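# Move one bottle from the cabinet onto the bench

## Task

Take a single bottle out of the cabinet and set it down upright on the bench; the remaining two bottles must still be inside the cabinet at the end.

## Robot and tools

ROBOT. Two six-joint arms, left_arm and right_arm, each riding its own carriage (left_rail, right_rail) on one floor track that runs along y at x = 0. left_rail is always the carriage on the +y side. An arm's base sits at x = 0, y = its carriage's position_m, z = 0.04 m, and faces +x. Each arm ends in a two-finger gripper whose fingers can fold. The fingers point along the gripper's +z axis and close along its y axis. A block juts about 10 cm from the last joint's axis toward the gripper's +x.

FRAME. All printed positions are in metres in a table-fixed scene frame: table top is z = 0, +z up, +x is where the arms face, +y is their left, y = 0 is mid-track. The table edge is at x = 0.17 m. Printed hand poses can be off by a few centimetres.

execute_actions. Arguments: actions (a list holding one action, or empty to send nothing and get camera images plus the scene number) and cameras (names, ["all"], or []). An action is an object with rows, steps, until, and/or left_rail / right_rail commands.
- rows: up to 15 rows, each applied for one 1/30 s control step. Every row is a single flat list of 18 numbers in [-1, 1] covering both arms: left arm shoulder pan, shoulder lift, elbow, wrist 1, wrist 2, wrist 3, gripper position, force_limit, speed, then the same nine for the right arm. The six joint numbers are offsets from the Joint targets shown when the call begins (not from the previous row), scaled so 1.0 = 1.481 rad for pan and lift and 2.222 rad for elbow and the three wrists. Repeating an offset in a new call moves further. Send 0 for an arm's joints to hold it. Joint ranges: elbow -3.142 to 3.142 rad, all others -6.283 to 6.283 rad.
- Gripper numbers are absolute commands, not offsets: position +1 = fully open (140 mm), about -0.8 = pads touching, -1 = close until blocked. force_limit -1 is gentle (about 14 N) up to +1 (about 58 N); speed -1 is slow (about 30 mm/s) up to +1 (about 250 mm/s); both begin at +1. To leave a gripper unchanged, resend its previous three numbers, since 0 is a real command.
- steps: 1 to 450, default 15, no fewer than the row count. After the rows end the arm keeps heading to the last row's target.
- until: ends the action early on rail fields, e.g. {"left_rail": {"position_status": ["!=", "moving"]}} or {"all": {"status": "ended"}}; numeric values need a comparison such as "<".
- Rail commands: position_m is an absolute place on the track (left_rail -0.8 to 1.5 m, right_rail -1.5 to 0.8 m), speed_m_s 0.01 to 1, acceleration_factor 0.1 to 1, or {"stop": true}. Keep the carriages at least 0.78 m apart. Any out-of-range value rejects the call. Wait for arrival before steering a gripper to a scene point.

move. target is one 18-number row or a list of up to 15 rows, same layout; every row's joint offsets count from the same starting Joint targets. speed (rad/s, 0.01 to 3.14, default 0.5) caps the joint with farthest to travel. blend (rad) rounds corners between listed rows. stop_force (N, 4 to 120) ends an arm's path when its wrist sensor feels that much push; pair it with a slow speed, and leave it out when backing away from a contact. zero (default true) rebaselines the sensor first. blocking=false returns after about 0.5 s; then use wait or stop before new rows or moves. Joints move together so the hand curves; nothing avoids obstacles. The "move:" line reports done, off_target, moving, held or fault, plus limits=held if steps were withheld.

wait: seconds 0 to 10. stop: brakes a running move (fingers and carriages keep going). zoom_image: camera plus region [x0, y0, x1, y1] in pixels, at most 504 on each side, from the latest image. zero_wrist_force: arm. finished_scene: scene (1 or 2); cannot be undone, and the bottle must stay put without the robot.

Cameras: cam_high, cam_low, cam_front, cam_side, cam_left_wrist, cam_right_wrist, each 896x504.

RESULTS. Joint positions per arm: carriage position in m, then six joint angles in rad; Joint velocities likewise; Joint targets (the base for the next offsets); Joint torques; end_effector_position (the point between closed pads; fingertips reach roughly 33 mm beyond it) and end_effector_quat_wxyz; Wrist force and Wrist torque in gripper axes; Tool commands. object_status: 0 moving, 1 blocked while opening, 2 blocked while closing (check for 2 after a grip), 3 reached the command or pads met. position_measured is in counts: 3 open, about 75 = 100 mm, 139 = 60 mm, 200 = 20 mm, 230 = closed. Rails report position_m, position_status (moving, done, contact_stop, time_out, stopped, stopped_with_arm, stopped_for_other_arm, stopped_for_other_carriage) and position_answer (taken / not_taken). "joint sent to its limit" and "joint command not followed" (clearance check changed a command) may also appear, as may MOTOR HOT and fault lines.

CAUTIONS. Don't knock the other two bottles or drop anything; anything ending off the table, even on the track or its strip, fails the scene. Grip with the outer quarter of the pads, not near the palm, and don't jab fingertips into surfaces. About 150 N on any part, or joint torque past its limit (49.1 N m for wrists, 136 for elbow), stops the arm for 10 s. Never let the arms or grippers press on each other. Avoid fast impacts, holding loads stretched out for long (motor heat), and big twisting loads on the gripper.

Each tool is called after "Call:" as a command line: name --argument value for each argument, lists and objects as JSON in quotes; but a table of rows of numbers goes row by row, as --pt "numbers of a row", without its own name.

## Session

Call:
execute_actions --actions '[]'

Scene clock: 0.00 s.
left_arm: end_effector_position=(+0.3563, +1.0472, +0.5790) position_measured=3 object_status=3 end_effector_quat_wxyz=(+0.000, +0.000, +1.000, +0.000) | right_arm: end_effector_position=(+0.3563, -1.0628, +0.5790) position_measured=3 object_status=3 end_effector_quat_wxyz=(+0.000, +0.000, +1.000, +0.000)
Joint positions: left_arm=[0.969 -0.281 -2.157 1.821 -1.235 -1.571 -0.281] | right_arm=[-1.141 -0.281 -2.157 1.821 -1.235 -1.571 -0.28]
Joint velocities: within noise
Joint torques (N m): no reading
Wrist force (N): no reading
Wrist torque (N m): no reading
Wrist force, peak (N): no reading
Joint targets: left_arm=[0.969 -0.281 -2.157 1.821 -1.235 -1.571 -0.281] | right_arm=[-1.141 -0.281 -2.157 1.821 -1.235 -1.571 -0.280]
Tool commands: left_gripper/position=+1.0 left_gripper/force_limit=+1.0 left_gripper/speed=+1.0 right_gripper/position=+1.0 right_gripper/force_limit=+1.0 right_gripper/speed=+1.0
left_rail: position_m=0.969 position_status=done
right_rail: position_m=-1.141 position_status=done

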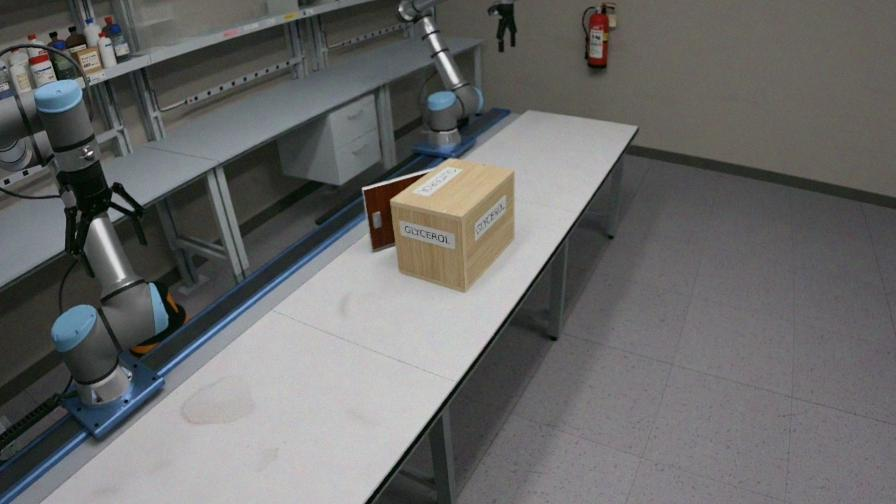

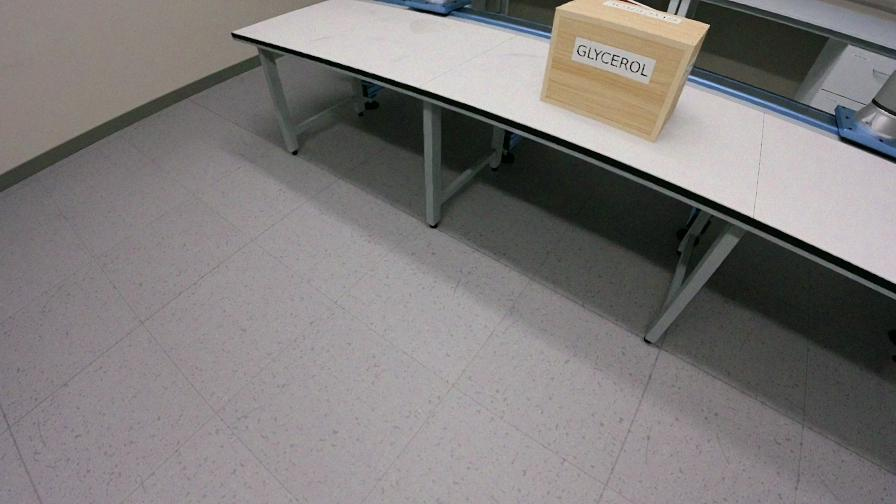

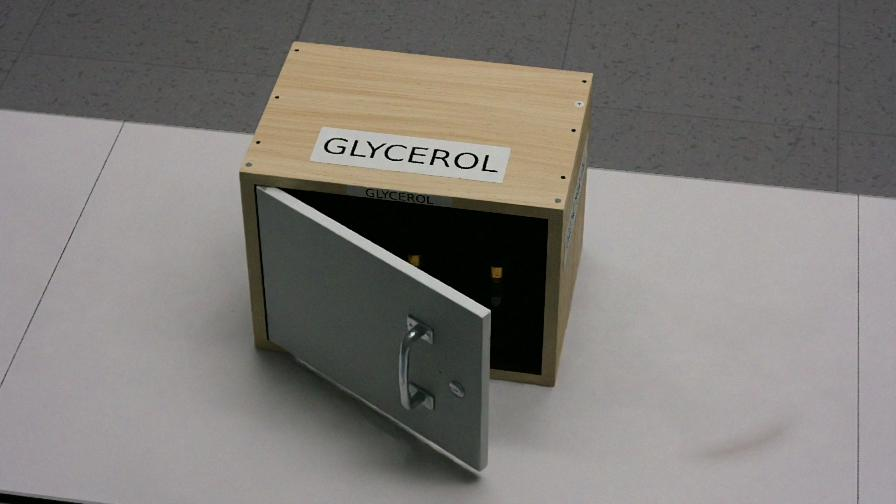

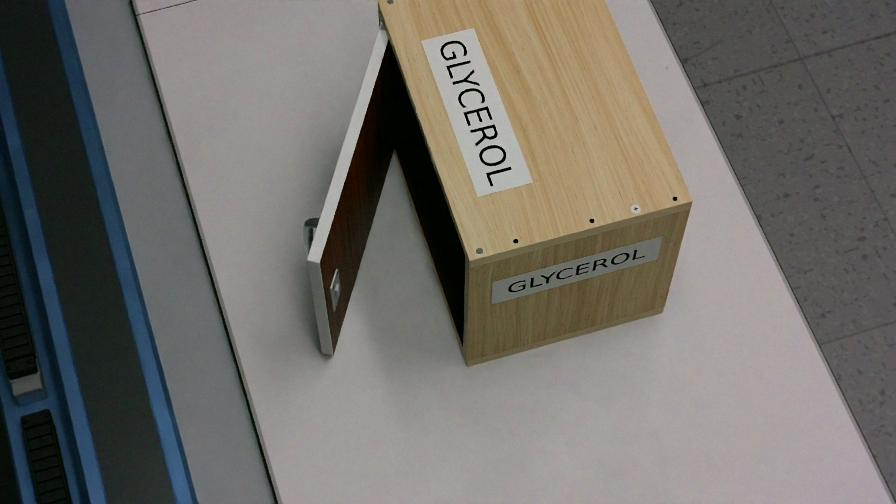

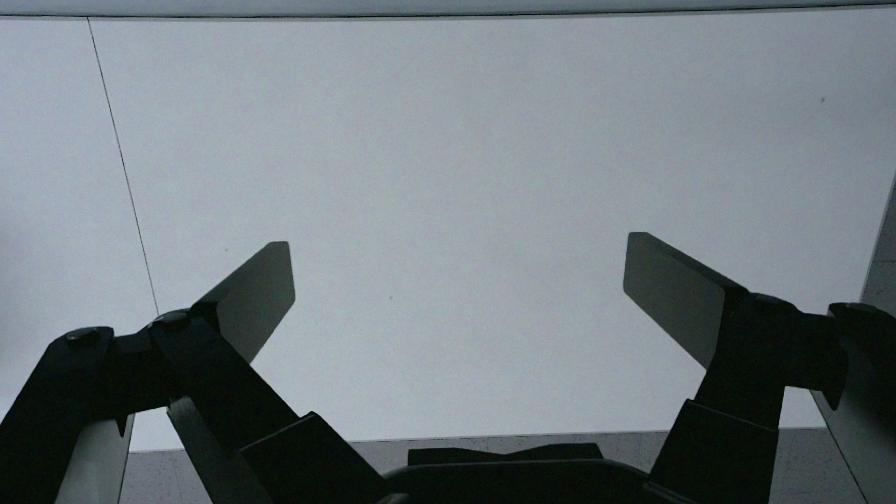

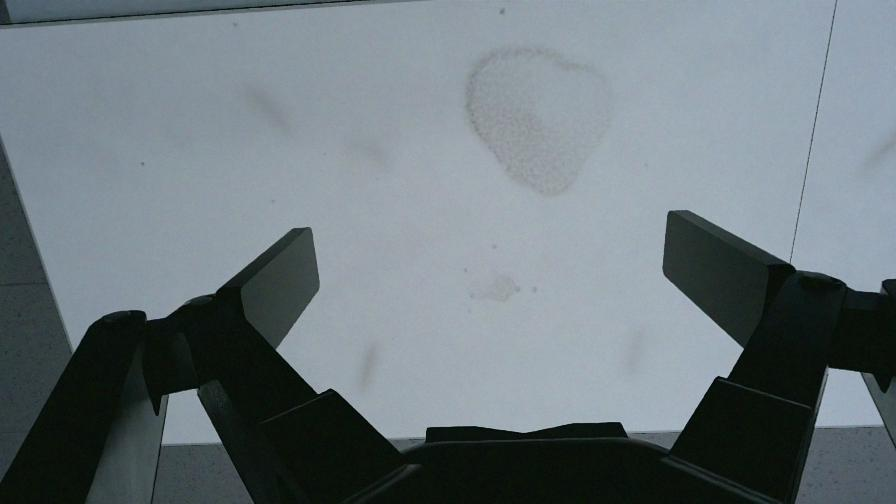

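Call:
execute_actions --actions '[{"right_rail":{"position_m":-0.85},"steps":1}]'

Call:
move --target '[0,0,0,0,0,0,1,1,1,0.36,0.2,0.1,0.1,-1,0.126,1,1,1]' --speed 1.5

Call:
move --target '[0,0,0,0,0,0,1,1,1,0.3544,0.2639,0.1637,0.0341,-0.2997,0,1,1,1]' --speed 1.0 --cameras '["cam_right_wrist","cam_front","cam_side"]'

Scene clock: 3.03 s.
left_arm: end_effector_position=(+0.3563, +1.0472, +0.5790) position_measured=3 object_status=3 end_effector_quat_wxyz=(+0.000, +0.000, +1.000, +0.000) | right_arm: end_effector_position=(+0.3563, -0.7714, +0.5790) position_measured=3 object_status=3 end_effector_quat_wxyz=(+0.000, +0.000, +1.000, +0.000)
Joint positions: left_arm=[0.969 -0.281 -2.157 1.821 -1.235 -1.571 -0.28] | right_arm=[-0.85 -0.281 -2.157 1.821 -1.235 -1.571 -0.281]
Joint torques (N m): left_arm=[-0.49 4.25 -51.99 -4 0.11 -0.41] | right_arm=[-1.3 0.06 -43.69 -5.29 -0.07 -0.2]
Wrist force (N): left_arm=[0.2 0.2 0.3] | right_arm=[-0.2 0.0 0.1]
Wrist torque (N m): left_arm=[0.06 -0.04 0.00] | right_arm=[-0.01 0.06 0.00]
Wrist force, peak (N): left_arm=[0.5 0.2 -0.7] | right_arm=[-0.2 -2.8 0.1]
Joint targets: left_arm=[0.969 -0.281 -2.157 1.821 -1.235 -1.571 -0.281] | right_arm=[-0.850 -0.281 -2.157 1.821 -1.235 -1.571 -0.280]
Tool commands: left_gripper/position=+1.0 left_gripper/force_limit=+1.0 left_gripper/speed=+1.0 right_gripper/position=+1.0 right_gripper/force_limit=+1.0 right_gripper/speed=+1.0
left_rail: position_m=0.969 position_status=done
right_rail: position_m=-0.850 position_status=done

Scene clock: 4.77 s.
left_arm: end_effector_position=(+0.3563, +1.0472, +0.5790) position_measured=3 object_status=3 end_effector_quat_wxyz=(+0.000, +0.000, +1.000, +0.000) | right_arm: end_effector_position=(+0.3294, -0.9493, +0.5872) position_measured=3 object_status=3 end_effector_quat_wxyz=(-0.176, -0.097, +0.907, -0.370)
Joint positions: left_arm=[0.969 -0.281 -2.157 1.821 -1.235 -1.571 -0.28] | right_arm=[-0.85 -0.082 -2.046 1.904 -1.152 -2.379 -0.176]
Joint torques (N m): left_arm=[-0.9 3 -51.73 -4.38 -0.45 -0.14] | right_arm=[-10.43 -18.48 -53.99 -6.72 1.19 -4.15]
Wrist force (N): left_arm=[0.5 0.1 -0.3] | right_arm=[0.3 -1.1 0.2]
Wrist torque (N m): left_arm=[0.02 -0.11 0.00] | right_arm=[-0.15 -0.07 -0.16]
Wrist force, peak (N): left_arm=[0.7 0.6 0.0] | right_arm=[-5.4 6.5 2.1]
Joint targets: left_arm=[0.969 -0.281 -2.157 1.821 -1.235 -1.571 -0.281] | right_arm=[-0.850 -0.082 -2.046 1.904 -1.152 -2.379 -0.176]
left_rail: position_m=0.969 position_status=done
right_rail: position_m=-0.850 position_status=done
move: held (right_arm; a check stopped the path); limits=held; right_arm: the wrist 2 is farthest, 1.414 rad from its target
joint command not followed: on one or more control steps a check withheld the commanded joint targets of the right arm, and it was not sent them on those steps.
cause: the commanded joint targets, or the way to them, would bring two parts of the arm too close to each other (its gripper and another part of the arm, with joints 5 (wrist 1) to 7 (wrist 3) between them, 31 mm apart when it was first held).

Scene clock: 5.87 s.
left_arm: end_effector_position=(+0.3563, +1.0472, +0.5790) position_measured=3 object_status=3 end_effector_quat_wxyz=(+0.000, +0.000, +1.000, +0.000) | right_arm: end_effector_position=(+0.3570, -0.9431, +0.5489) position_measured=3 object_status=3 end_effector_quat_wxyz=(-0.227, -0.181, +0.859, -0.422)
Joint positions: left_arm=[0.969 -0.281 -2.157 1.821 -1.235 -1.571 -0.28] | right_arm=[-0.85 0.017 -1.972 1.974 -1.137 -2.502 -0.176]
Joint torques (N m): left_arm=[-1.17 1.26 -53.1 -4.84 0.18 0.64] | right_arm=[-9.68 -23.63 -54.32 -5.9 0.64 -3.32]
Wrist force (N): left_arm=[0.2 0.4 -0.2] | right_arm=[1.1 -1.0 0.0]
Wrist torque (N m): left_arm=[0.11 -0.04 0.00] | right_arm=[-0.11 -0.18 -0.14]
Wrist force, peak (N): left_arm=[0.5 0.4 -0.2] | right_arm=[-21.9 13.0 2.7]
Joint targets: left_arm=[0.969 -0.281 -2.157 1.821 -1.235 -1.571 -0.281] | right_arm=[-0.850 0.017 -1.972 1.973 -1.137 -2.502 -0.176]
left_rail: position_m=0.969 position_status=done
right_rail: position_m=-0.850 position_status=done
move: held (right_arm; a check stopped the path); limits=held; right_arm: the wrist 2 is farthest, 0.543 rad from its target
joint command not followed: on one or more control steps a check withheld the commanded joint targets of the right arm, and it was not sent them on those steps.
cause: the commanded joint targets, or the way to them, would bring two parts of the arm too close to each other (its gripper and another part of the arm, with joints 5 (wrist 1) to 7 (wrist 3) between them, 19 mm apart when it was first held).
Images, in order (width x height): cam_front 896x504, cam_side 896x504, cam_right_wrist 896x504.

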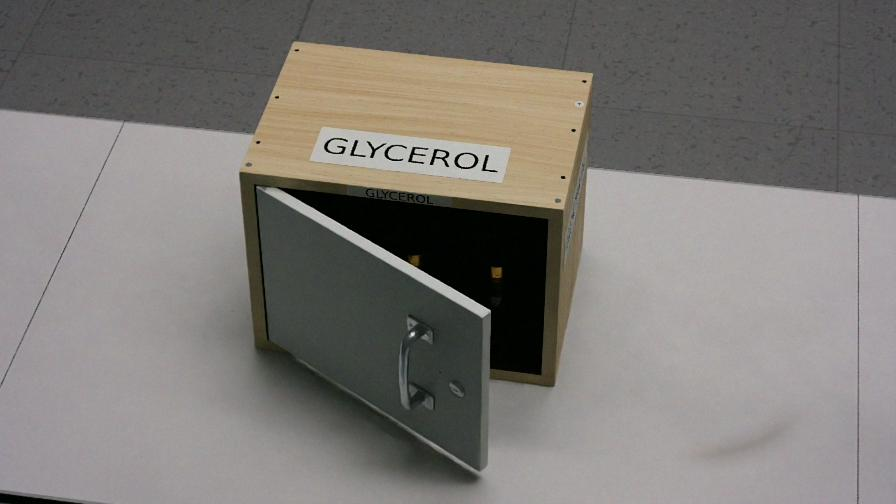

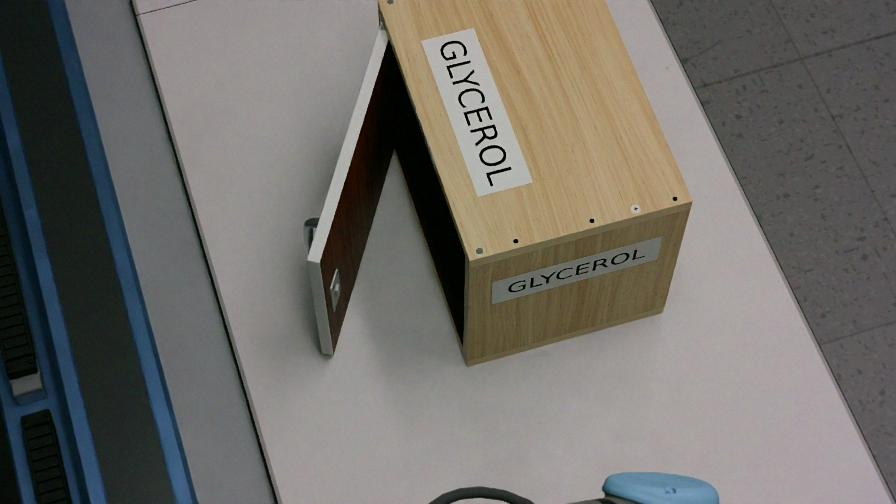

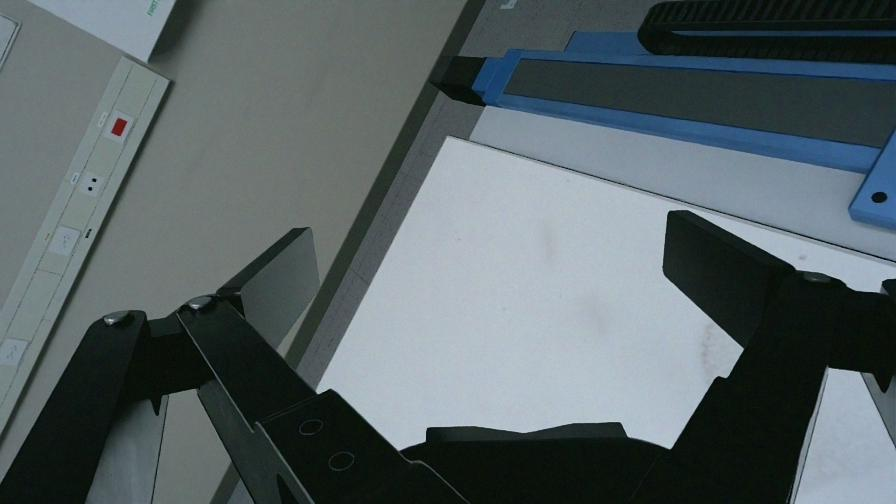

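Call:
move --target '[0,0,0,0,0,0,1,1,1,0,0,0,0,1,0.0792,1,1,1]' --speed 1.8

Call:
move --target '[0,0,0,0,0,0,1,1,1,0.5132,0.339,0.1953,0.09,0.9469,0,1,1,1]' --speed 1.2 --cameras '["cam_right_wrist","cam_front","cam_side","cam_high"]'

Scene clock: 8.40 s.
left_arm: end_effector_position=(+0.3563, +1.0472, +0.5790) position_measured=3 object_status=3 end_effector_quat_wxyz=(+0.000, +0.000, +1.000, +0.000) | right_arm: end_effector_position=(+0.3929, -0.3419, +0.6478) position_measured=3 object_status=3 end_effector_quat_wxyz=(-0.178, +0.124, +0.781, +0.586)
Joint positions: left_arm=[0.969 -0.281 -2.157 1.821 -1.235 -1.571 -0.28] | right_arm=[-0.85 0.017 -1.972 1.973 -1.137 -0.28 0]
Joint torques (N m): left_arm=[-1.25 2.86 -50.67 -4.21 -0.16 0.3] | right_arm=[-10.81 -23.66 -50.53 -4.63 6.19 2.58]
Wrist force (N): left_arm=[0.7 -0.1 -0.1] | right_arm=[0.0 1.2 0.1]
Wrist torque (N m): left_arm=[-0.02 -0.15 0.00] | right_arm=[0.16 0.01 0.14]
Wrist force, peak (N): left_arm=[0.8 0.1 0.0] | right_arm=[0.4 2.8 -0.2]
Joint targets: left_arm=[0.969 -0.281 -2.157 1.821 -1.235 -1.571 -0.281] | right_arm=[-0.850 0.017 -1.972 1.973 -1.137 -0.280 0.000]
left_rail: position_m=0.969 position_status=done
right_rail: position_m=-0.850 position_status=done
move: done

Scene clock: 11.07 s.
left_arm: end_effector_position=(+0.3563, +1.0472, +0.5790) position_measured=3 object_status=3 end_effector_quat_wxyz=(+0.000, +0.000, +1.000, +0.000) | right_arm: end_effector_position=(+0.4580, -0.2751, +0.2494) position_measured=3 object_status=3 end_effector_quat_wxyz=(-0.183, +0.683, +0.183, +0.683)
Joint positions: left_arm=[0.969 -0.281 -2.157 1.821 -1.235 -1.571 -0.28] | right_arm=[-0.85 0.777 -1.47 2.407 -0.937 1.824 0]
Joint torques (N m): left_arm=[-1.15 1.47 -52.78 -4.37 -0.08 0.33] | right_arm=[12.3 -27.65 -19.27 -0.72 3.12 2.59]
Wrist force (N): left_arm=[0.3 0.1 0.1] | right_arm=[1.0 -0.5 1.2]
Wrist torque (N m): left_arm=[0.02 -0.07 0.00] | right_arm=[-0.07 -0.25 -0.02]
Wrist force, peak (N): left_arm=[0.8 0.4 -0.4] | right_arm=[1.9 0.2 2.1]
Joint targets: left_arm=[0.969 -0.281 -2.157 1.821 -1.235 -1.571 -0.281] | right_arm=[-0.850 0.777 -1.470 2.407 -0.937 1.824 0.000]
left_rail: position_m=0.969 position_status=done
right_rail: position_m=-0.850 position_status=done
move: done
Images, in order (width x height): cam_high 896x504, cam_front 896x504, cam_side 896x504, cam_right_wrist 896x504.

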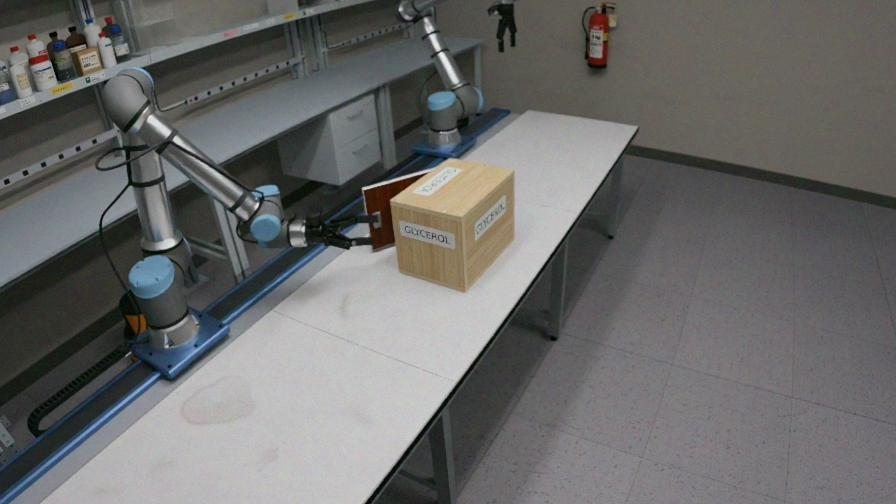

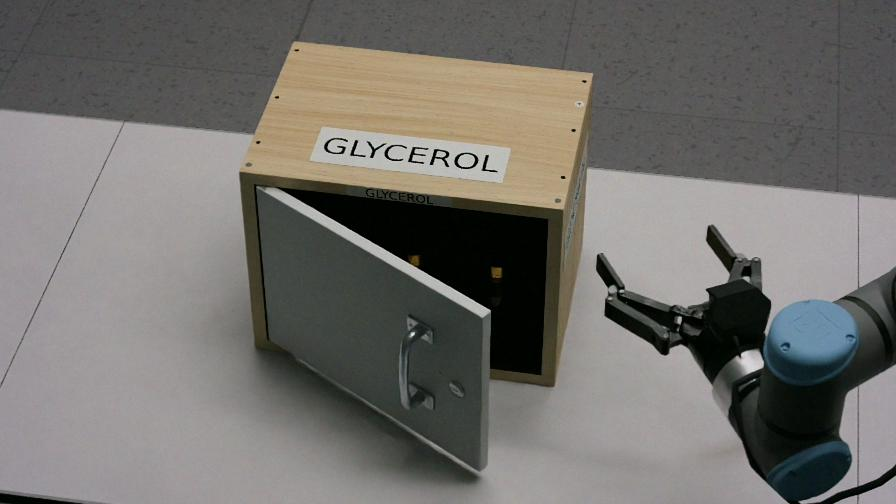

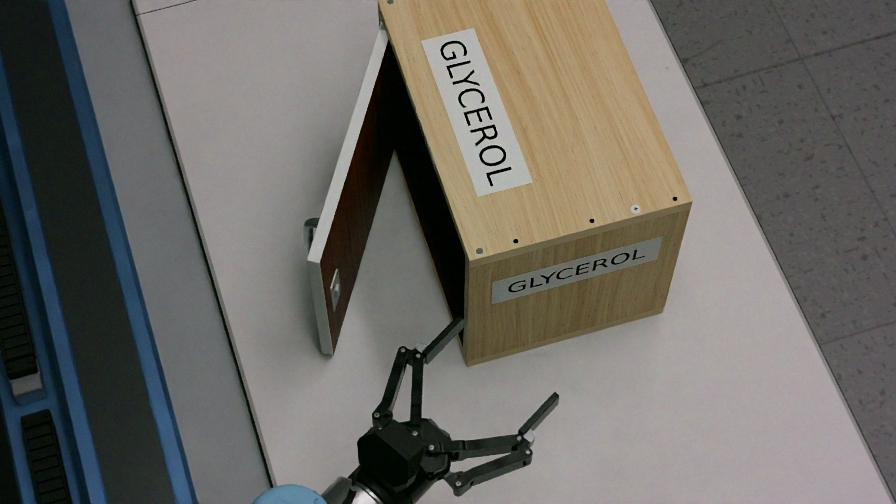

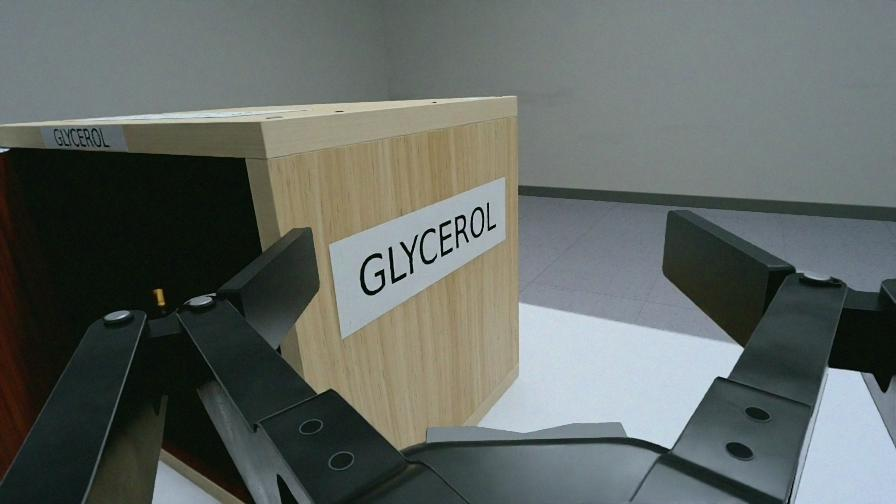

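Call:
move --target '[0,0,0,0,0,0,1,1,1,-0.343,0.124,0.0084,-0.091,-0.6998,0,-1,-1,0]' --speed 1.0 --cameras '["cam_right_wrist","cam_front","cam_side"]'

Scene clock: 14.70 s.
left_arm: end_effector_position=(+0.3563, +1.0472, +0.5790) position_measured=3 object_status=3 end_effector_quat_wxyz=(+0.000, +0.000, +1.000, +0.000) | right_arm: end_effector_position=(+0.3498, -0.2324, +0.1694) position_measured=233 object_status=3 end_effector_quat_wxyz=(+0.500, -0.501, -0.500, -0.500)
Joint positions: left_arm=[0.969 -0.281 -2.157 1.821 -1.235 -1.571 -0.28] | right_arm=[-0.85 0.269 -1.286 2.426 -1.139 0.269 0]
Joint torques (N m): left_arm=[-1.95 2.95 -51.53 -4.35 0 0.36] | right_arm=[-14.63 -38.1 -10.44 -3.31 -3.73 2.43]
Wrist force (N): left_arm=[0.4 0.5 0.0] | right_arm=[0.9 -0.5 1.7]
Wrist torque (N m): left_arm=[0.10 -0.09 0.00] | right_arm=[-0.03 -0.26 -0.03]
Wrist force, peak (N): left_arm=[0.6 0.6 -0.4] | right_arm=[1.8 -0.2 1.8]
Joint targets: left_arm=[0.969 -0.281 -2.157 1.821 -1.235 -1.571 -0.281] | right_arm=[-0.850 0.269 -1.286 2.426 -1.139 0.269 0.000]
left_rail: position_m=0.969 position_status=done
right_rail: position_m=-0.850 position_status=done
move: done
Images, in order (width x height): cam_front 896x504, cam_side 896x504, cam_right_wrist 896x504.

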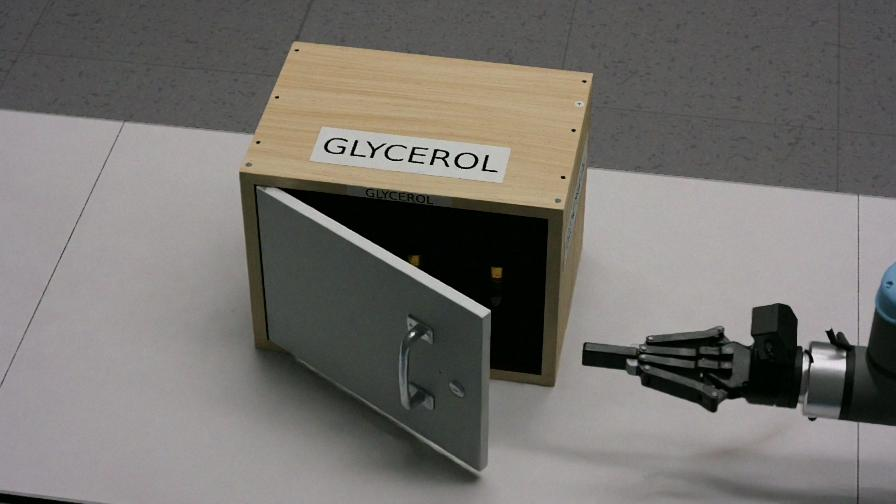

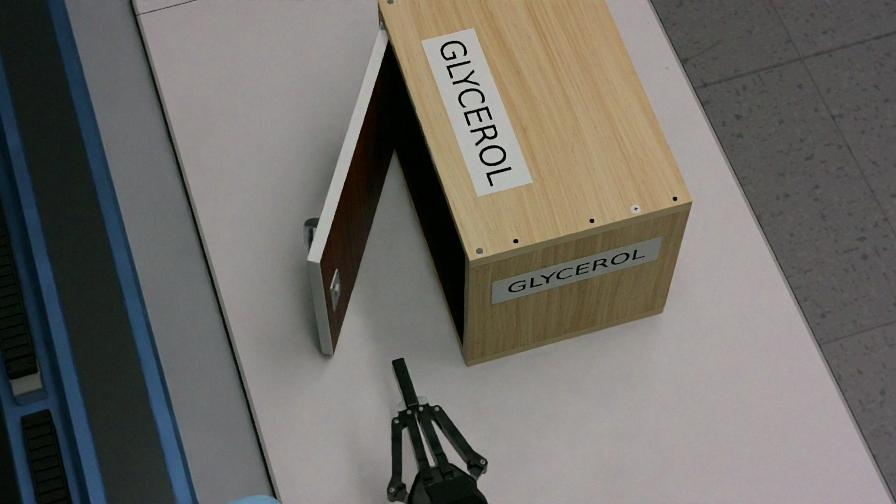

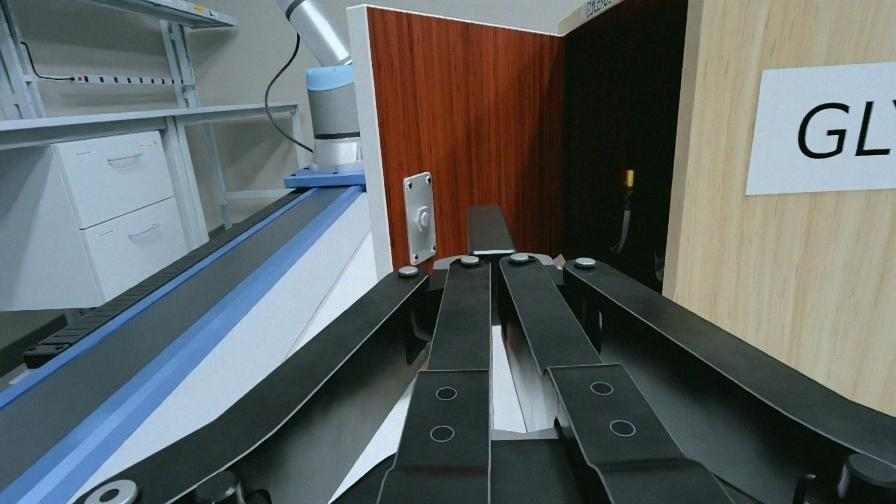

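Call:
move --pt "0 0 0 0 0 0 1 1 1 0.2167 0.0842 -0.1006 0.0445 0.1445 0 -1 -1 0" --pt "0 0 0 0 0 0 1 1 1 0.3934 0.0957 -0.1148 0.051 0.2622 0 -1 -1 0" --pt "0 0 0 0 0 0 1 1 1 0.5028 0.1689 -0.2068 0.0942 0.3351 0 -1 -1 0" --pt "0 0 0 0 0 0 1 1 1 0.5012 0.2384 -0.2964 0.1375 0.334 0 -1 -1 0" --speed 0.35 --blend '[0.05,0.05,0.05,0]' --stop_force 40 --cameras '["cam_right_wrist","cam_front","cam_side"]'

Scene clock: 19.10 s.
left_arm: end_effector_position=(+0.3563, +1.0472, +0.5790) position_measured=3 object_status=3 end_effector_quat_wxyz=(+0.000, +0.000, +1.000, +0.000) | right_arm: end_effector_position=(+0.2497, +0.2174, +0.1691) position_measured=233 object_status=3 end_effector_quat_wxyz=(+0.500, -0.500, -0.500, -0.500)
Joint positions: left_arm=[0.969 -0.281 -2.157 1.821 -1.235 -1.571 -0.28] | right_arm=[-0.85 1.011 -0.933 1.768 -0.834 1.011 0]
Joint torques (N m): left_arm=[1.14 2.61 -50.99 -4.4 -0.44 -0.05] | right_arm=[-11.92 -77.99 -40.97 -0.64 -2.6 2.42]
Wrist force (N): left_arm=[0.2 0.0 0.1] | right_arm=[1.5 -1.0 0.1]
Wrist torque (N m): left_arm=[0.00 -0.03 0.00] | right_arm=[0.31 -0.42 -0.09]
Wrist force, peak (N): left_arm=[1.0 0.4 0.0] | right_arm=[1.9 3.6 -7.5]
Joint targets: left_arm=[0.969 -0.281 -2.157 1.821 -1.235 -1.571 -0.281] | right_arm=[-0.850 1.011 -0.933 1.768 -0.834 1.011 0.000]
left_rail: position_m=0.969 position_status=done
right_rail: position_m=-0.850 position_status=done
move: done
Images, in order (width x height): cam_front 896x504, cam_side 896x504, cam_right_wrist 896x504.

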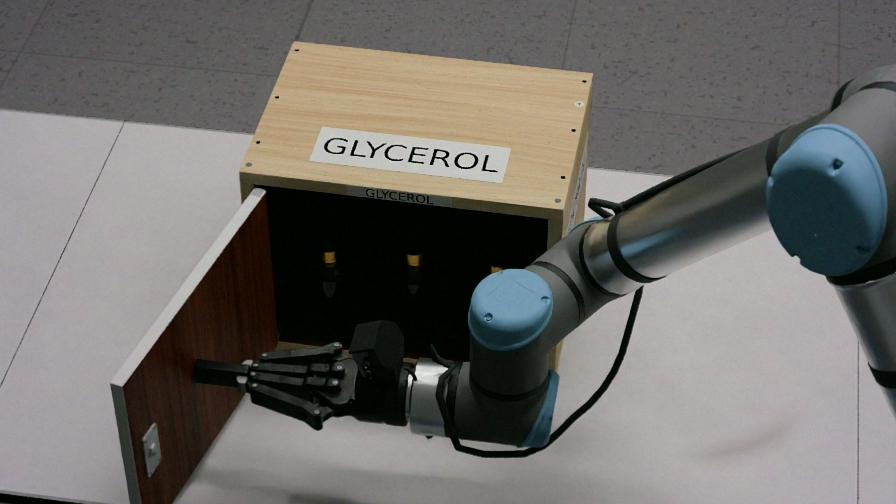

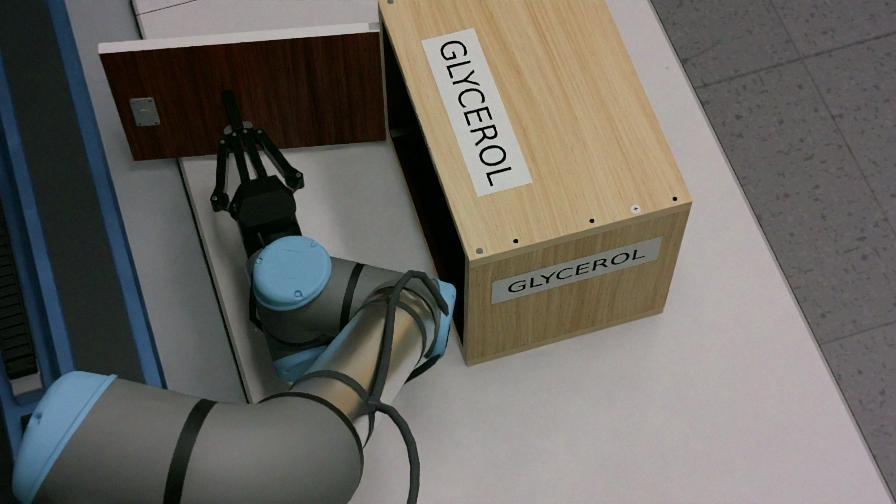

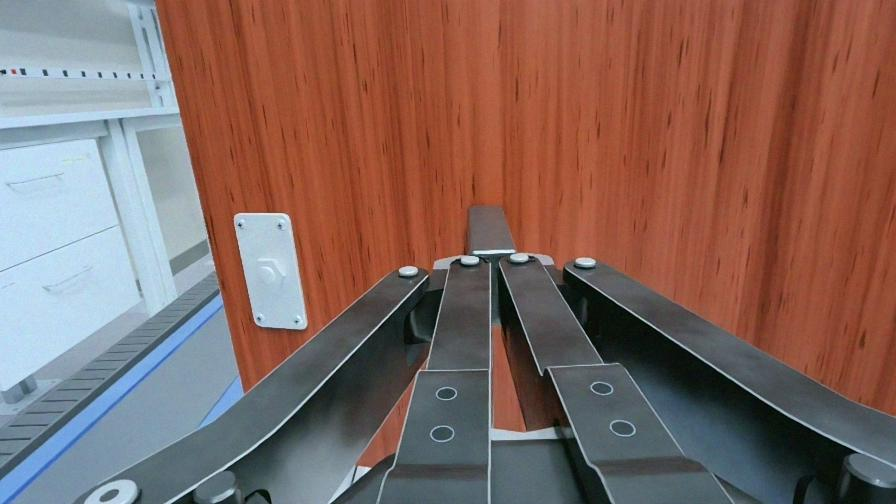

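Call:
move --target '[0,0,0,0,0,0,1,1,1,0.2749,0.0419,-0.0545,0.0266,0.8902,0,-1,-1,0]' --speed 0.9 --cameras '["cam_right_wrist","cam_front","cam_side"]'

Scene clock: 22.10 s.
left_arm: end_effector_position=(+0.3563, +1.0472, +0.5790) position_measured=3 object_status=3 end_effector_quat_wxyz=(+0.000, +0.000, +1.000, +0.000) | right_arm: end_effector_position=(+0.3405, +0.0794, +0.1690) position_measured=233 object_status=3 end_effector_quat_wxyz=(-0.126, +0.696, +0.127, +0.695) end_effector_velocity=(+0.000, +0.001, -0.001) end_effector_angular_velocity=(-0.001, +0.000, +0.005)
Joint positions: left_arm=[0.969 -0.281 -2.157 1.821 -1.235 -1.571 -0.28] | right_arm=[-0.85 1.327 -0.885 1.674 -0.788 2.538 0]
Joint velocities: left_arm=[within noise] | right_arm=[0 0 0 0 0 -0.005 -0.001]
Joint torques (N m): left_arm=[0.21 2.37 -51.26 -4.51 -0.16 -0.08] | right_arm=[-11.45 -104.68 -24.12 -4.52 -3.13 1.25]
Wrist force (N): left_arm=[0.1 0.1 -0.2] | right_arm=[1.5 0.6 2.4]
Wrist torque (N m): left_arm=[0.03 -0.01 0.00] | right_arm=[0.24 -0.32 0.03]
Wrist force, peak (N): left_arm=[0.8 0.4 -0.3] | right_arm=[1.7 -2.5 -5.3]
Joint targets: left_arm=[0.969 -0.281 -2.157 1.821 -1.235 -1.571 -0.281] | right_arm=[-0.850 1.327 -0.885 1.674 -0.788 2.538 0.000]
left_rail: position_m=0.969 position_status=done
right_rail: position_m=-0.850 position_status=done
move: held (right_arm; a check stopped the path); limits=held; right_arm: the wrist 2 is farthest, 0.451 rad from its target
joint command not followed: on one or more control steps a check withheld the commanded joint targets of the right arm, and it was not sent them on those steps.
cause: the commanded joint targets, or the way to them, would bring two parts of the arm too close to each other (its gripper and another part of the arm, with joints 5 (wrist 1) to 7 (wrist 3) between them, 19 mm apart when it was first held).
Images, in order (width x height): cam_front 896x504, cam_side 896x504, cam_right_wrist 896x504.

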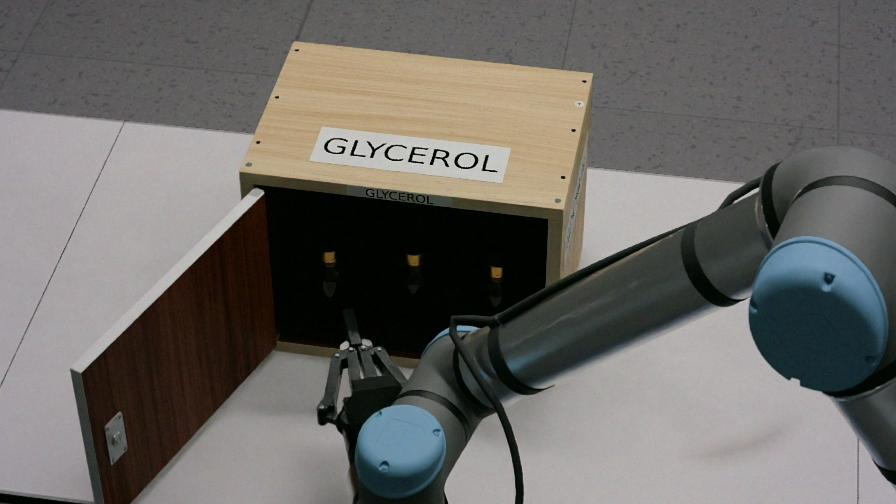

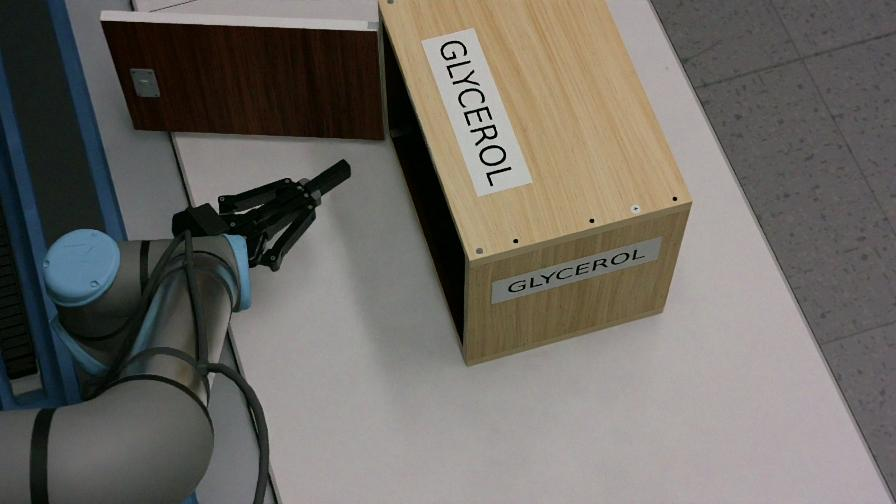

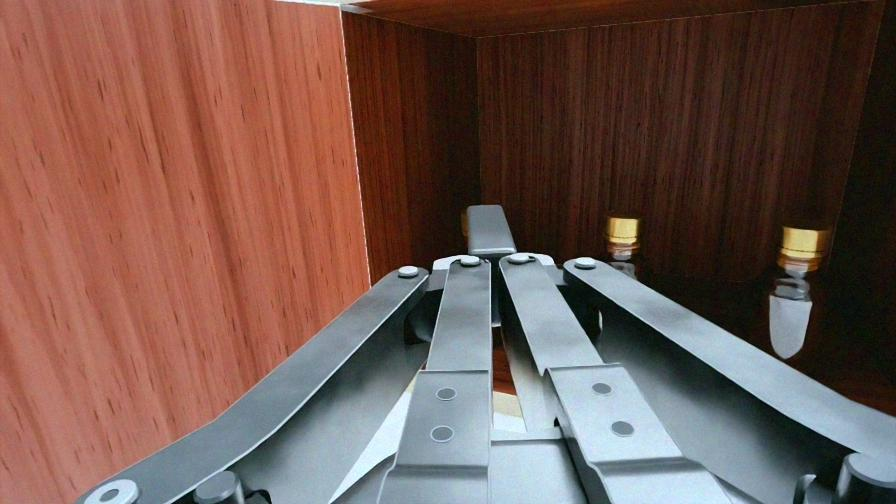

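Call:
zoom_image --camera "cam_right_wrist" --region '[560, 180, 896, 420]'

Call:
zoom_image --camera "cam_front" --region '[280, 220, 560, 380]'

Scaled by 1.500 from the camera's 896x504 image, which has a finer 1280x720 frame.

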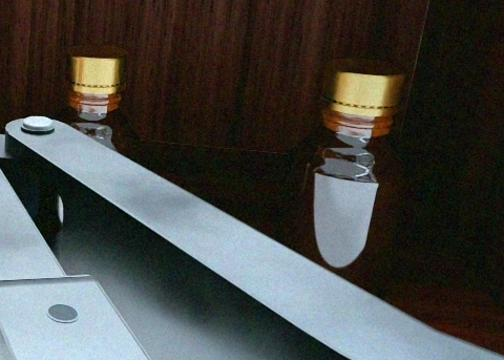

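Scaled by 1.800 from the camera's 896x504 image, which has a finer 1280x720 frame.

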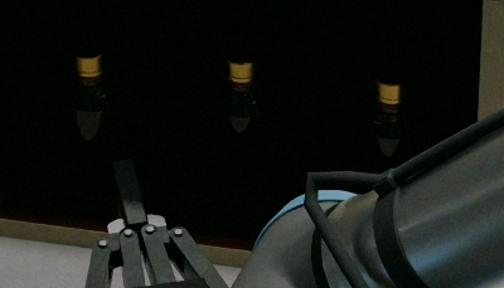

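Call:
move --pt "0 0 0 0 0 0 1 1 1 -0.1614 -0.187 0.2232 -0.099 -0.2988 0 -1 -1 0" --pt "0 0 0 0 0 0 1 1 1 -0.3232 -0.3737 0.4463 -0.1976 -0.2894 0 -1 -1 0" --speed 0.8 --blend '[0.1,0]'

Call:
execute_actions --actions '[{"right_rail":{"position_m":-0.36,"speed_m_s":0.5,"acceleration_factor":0.5},"steps":150,"until":{"right_rail":{"position_status":["!=","moving"]}}}]'

Call:
move --target '[0,0,0,0,0,0,1,1,1,0,0,0,0,0.2358,0,-1,-1,0]' --speed 0.8 --cameras '["cam_right_wrist","cam_front","cam_side"]'

Scene clock: 25.60 s.
left_arm: end_effector_position=(+0.3563, +1.0472, +0.5790) position_measured=3 object_status=3 end_effector_quat_wxyz=(+0.000, +0.000, +1.000, +0.000) | right_arm: end_effector_position=(+0.3451, -0.3588, +0.1700) position_measured=233 object_status=3 end_effector_quat_wxyz=(-0.183, +0.683, +0.183, +0.683)
Joint positions: left_arm=[0.969 -0.281 -2.157 1.821 -1.235 -1.571 -0.28] | right_arm=[-0.85 0.848 -1.438 2.665 -1.227 1.895 0]
Joint torques (N m): left_arm=[-1.07 -0.06 -51.51 -4.18 -0.33 -0.4] | right_arm=[-11.87 -39.51 -8.82 -5.16 3.31 1.27]
Wrist force (N): left_arm=[0.1 0.2 0.3] | right_arm=[1.3 0.9 2.2]
Wrist torque (N m): left_arm=[0.05 -0.02 0.00] | right_arm=[0.25 -0.33 0.08]
Wrist force, peak (N): left_arm=[0.6 0.6 -0.4] | right_arm=[1.1 3.5 -0.6]
Joint targets: left_arm=[0.969 -0.281 -2.157 1.821 -1.235 -1.571 -0.281] | right_arm=[-0.850 0.848 -1.438 2.665 -1.227 1.895 0.000]
left_rail: position_m=0.969 position_status=done
right_rail: position_m=-0.850 position_status=done
move: done

Scene clock: 27.77 s.
left_arm: end_effector_position=(+0.3563, +1.0472, +0.5790) position_measured=3 object_status=3 end_effector_quat_wxyz=(+0.000, +0.000, +1.000, +0.000) | right_arm: end_effector_position=(+0.3451, +0.1310, +0.1700) position_measured=233 object_status=3 end_effector_quat_wxyz=(-0.183, +0.683, +0.183, +0.683)
Joint positions: left_arm=[0.969 -0.281 -2.157 1.821 -1.235 -1.571 -0.28] | right_arm=[-0.36 0.848 -1.438 2.665 -1.227 1.895 0]
Joint torques (N m): left_arm=[0.84 0.31 -51.24 -4.39 -0.86 -0.57] | right_arm=[-6.81 -35.09 -14.82 -3.07 -1.82 2.41]
Wrist force (N): left_arm=[0.7 0.0 0.3] | right_arm=[1.1 1.1 2.1]
Wrist torque (N m): left_arm=[0.00 -0.14 0.00] | right_arm=[0.29 -0.28 0.08]
Wrist force, peak (N): left_arm=[1.0 0.4 0.5] | right_arm=[0.9 0.2 3.3]
Joint targets: left_arm=[0.969 -0.281 -2.157 1.821 -1.235 -1.571 -0.281] | right_arm=[-0.360 0.848 -1.438 2.665 -1.227 1.895 0.000]
Tool commands: left_gripper/position=+1.0 left_gripper/force_limit=+1.0 left_gripper/speed=+1.0 right_gripper/position=-1.0 right_gripper/force_limit=-1.0 right_gripper/speed=+0.0
left_rail: position_m=0.969 position_status=done
right_rail: position_m=-0.360 speed_m_s=0.50 position_status=done

Scene clock: 29.23 s.
left_arm: end_effector_position=(+0.3563, +1.0472, +0.5790) position_measured=3 object_status=3 end_effector_quat_wxyz=(+0.000, +0.000, +1.000, +0.000) | right_arm: end_effector_position=(+0.3908, -0.0393, +0.1700) position_measured=233 object_status=3 end_effector_quat_wxyz=(+0.000, +0.707, +0.000, +0.707) end_effector_velocity=(+0.000, -0.001, +0.001) end_effector_angular_velocity=(+0.001, -0.001, -0.004)
Joint positions: left_arm=[0.969 -0.281 -2.157 1.821 -1.235 -1.571 -0.28] | right_arm=[-0.36 0.848 -1.438 2.665 -1.227 2.418 0]
Joint velocities: left_arm=[within noise] | right_arm=[0 0 -0.001 -0.001 0.001 0.005 0.001]
Joint torques (N m): left_arm=[0.18 0.97 -50.99 -4.72 -0.23 -0.38] | right_arm=[-4.47 -30.74 -15.85 -2.27 3.8 2.02]
Wrist force (N): left_arm=[0.1 -0.1 -0.1] | right_arm=[1.4 0.9 2.6]
Wrist torque (N m): left_arm=[-0.03 -0.03 0.00] | right_arm=[0.24 -0.34 0.10]
Wrist force, peak (N): left_arm=[0.6 0.5 0.4] | right_arm=[1.3 1.9 2.3]
Joint targets: left_arm=[0.969 -0.281 -2.157 1.821 -1.235 -1.571 -0.281] | right_arm=[-0.360 0.848 -1.438 2.665 -1.227 2.419 0.000]
left_rail: position_m=0.969 position_status=done
right_rail: position_m=-0.360 speed_m_s=0.50 position_status=done
move: done
Images, in order (width x height): cam_front 896x504, cam_side 896x504, cam_right_wrist 896x504.

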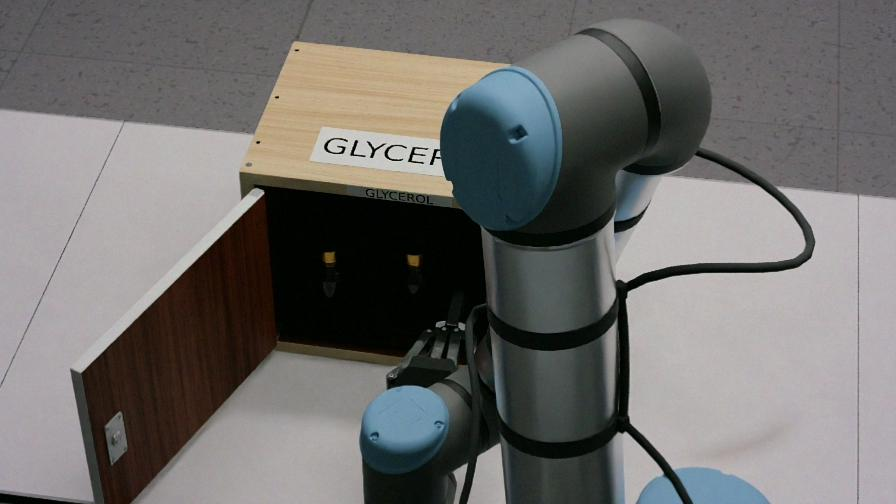

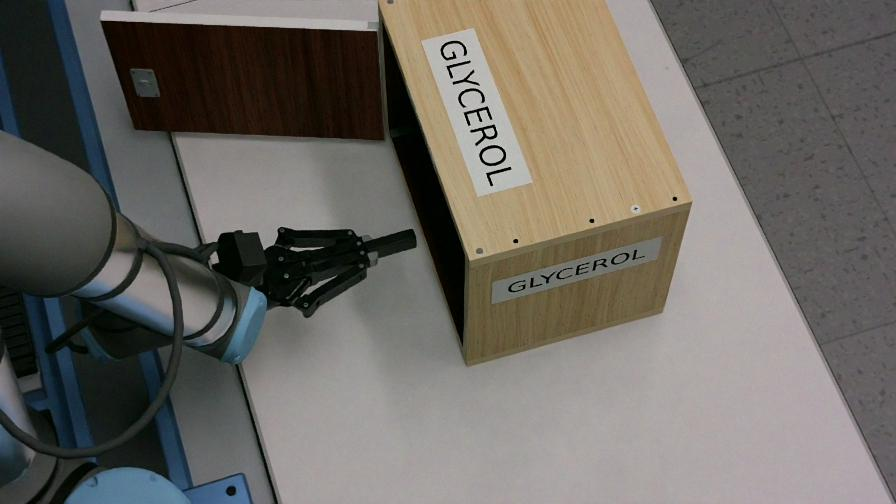

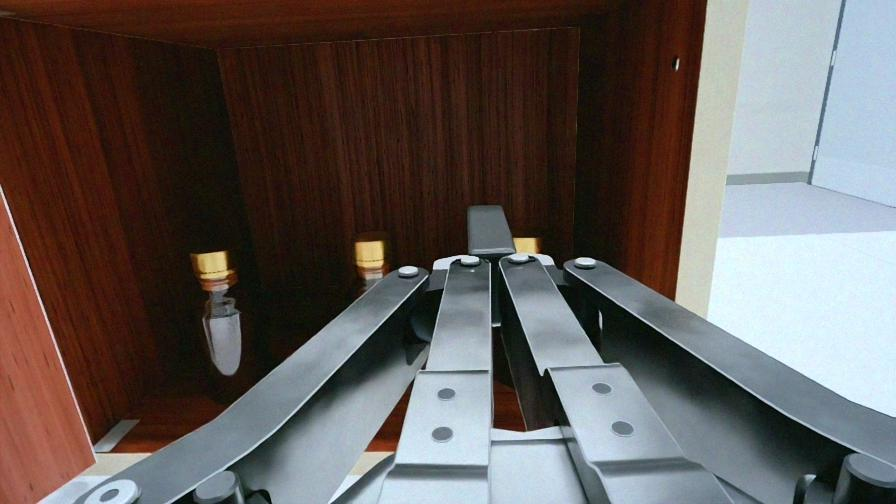

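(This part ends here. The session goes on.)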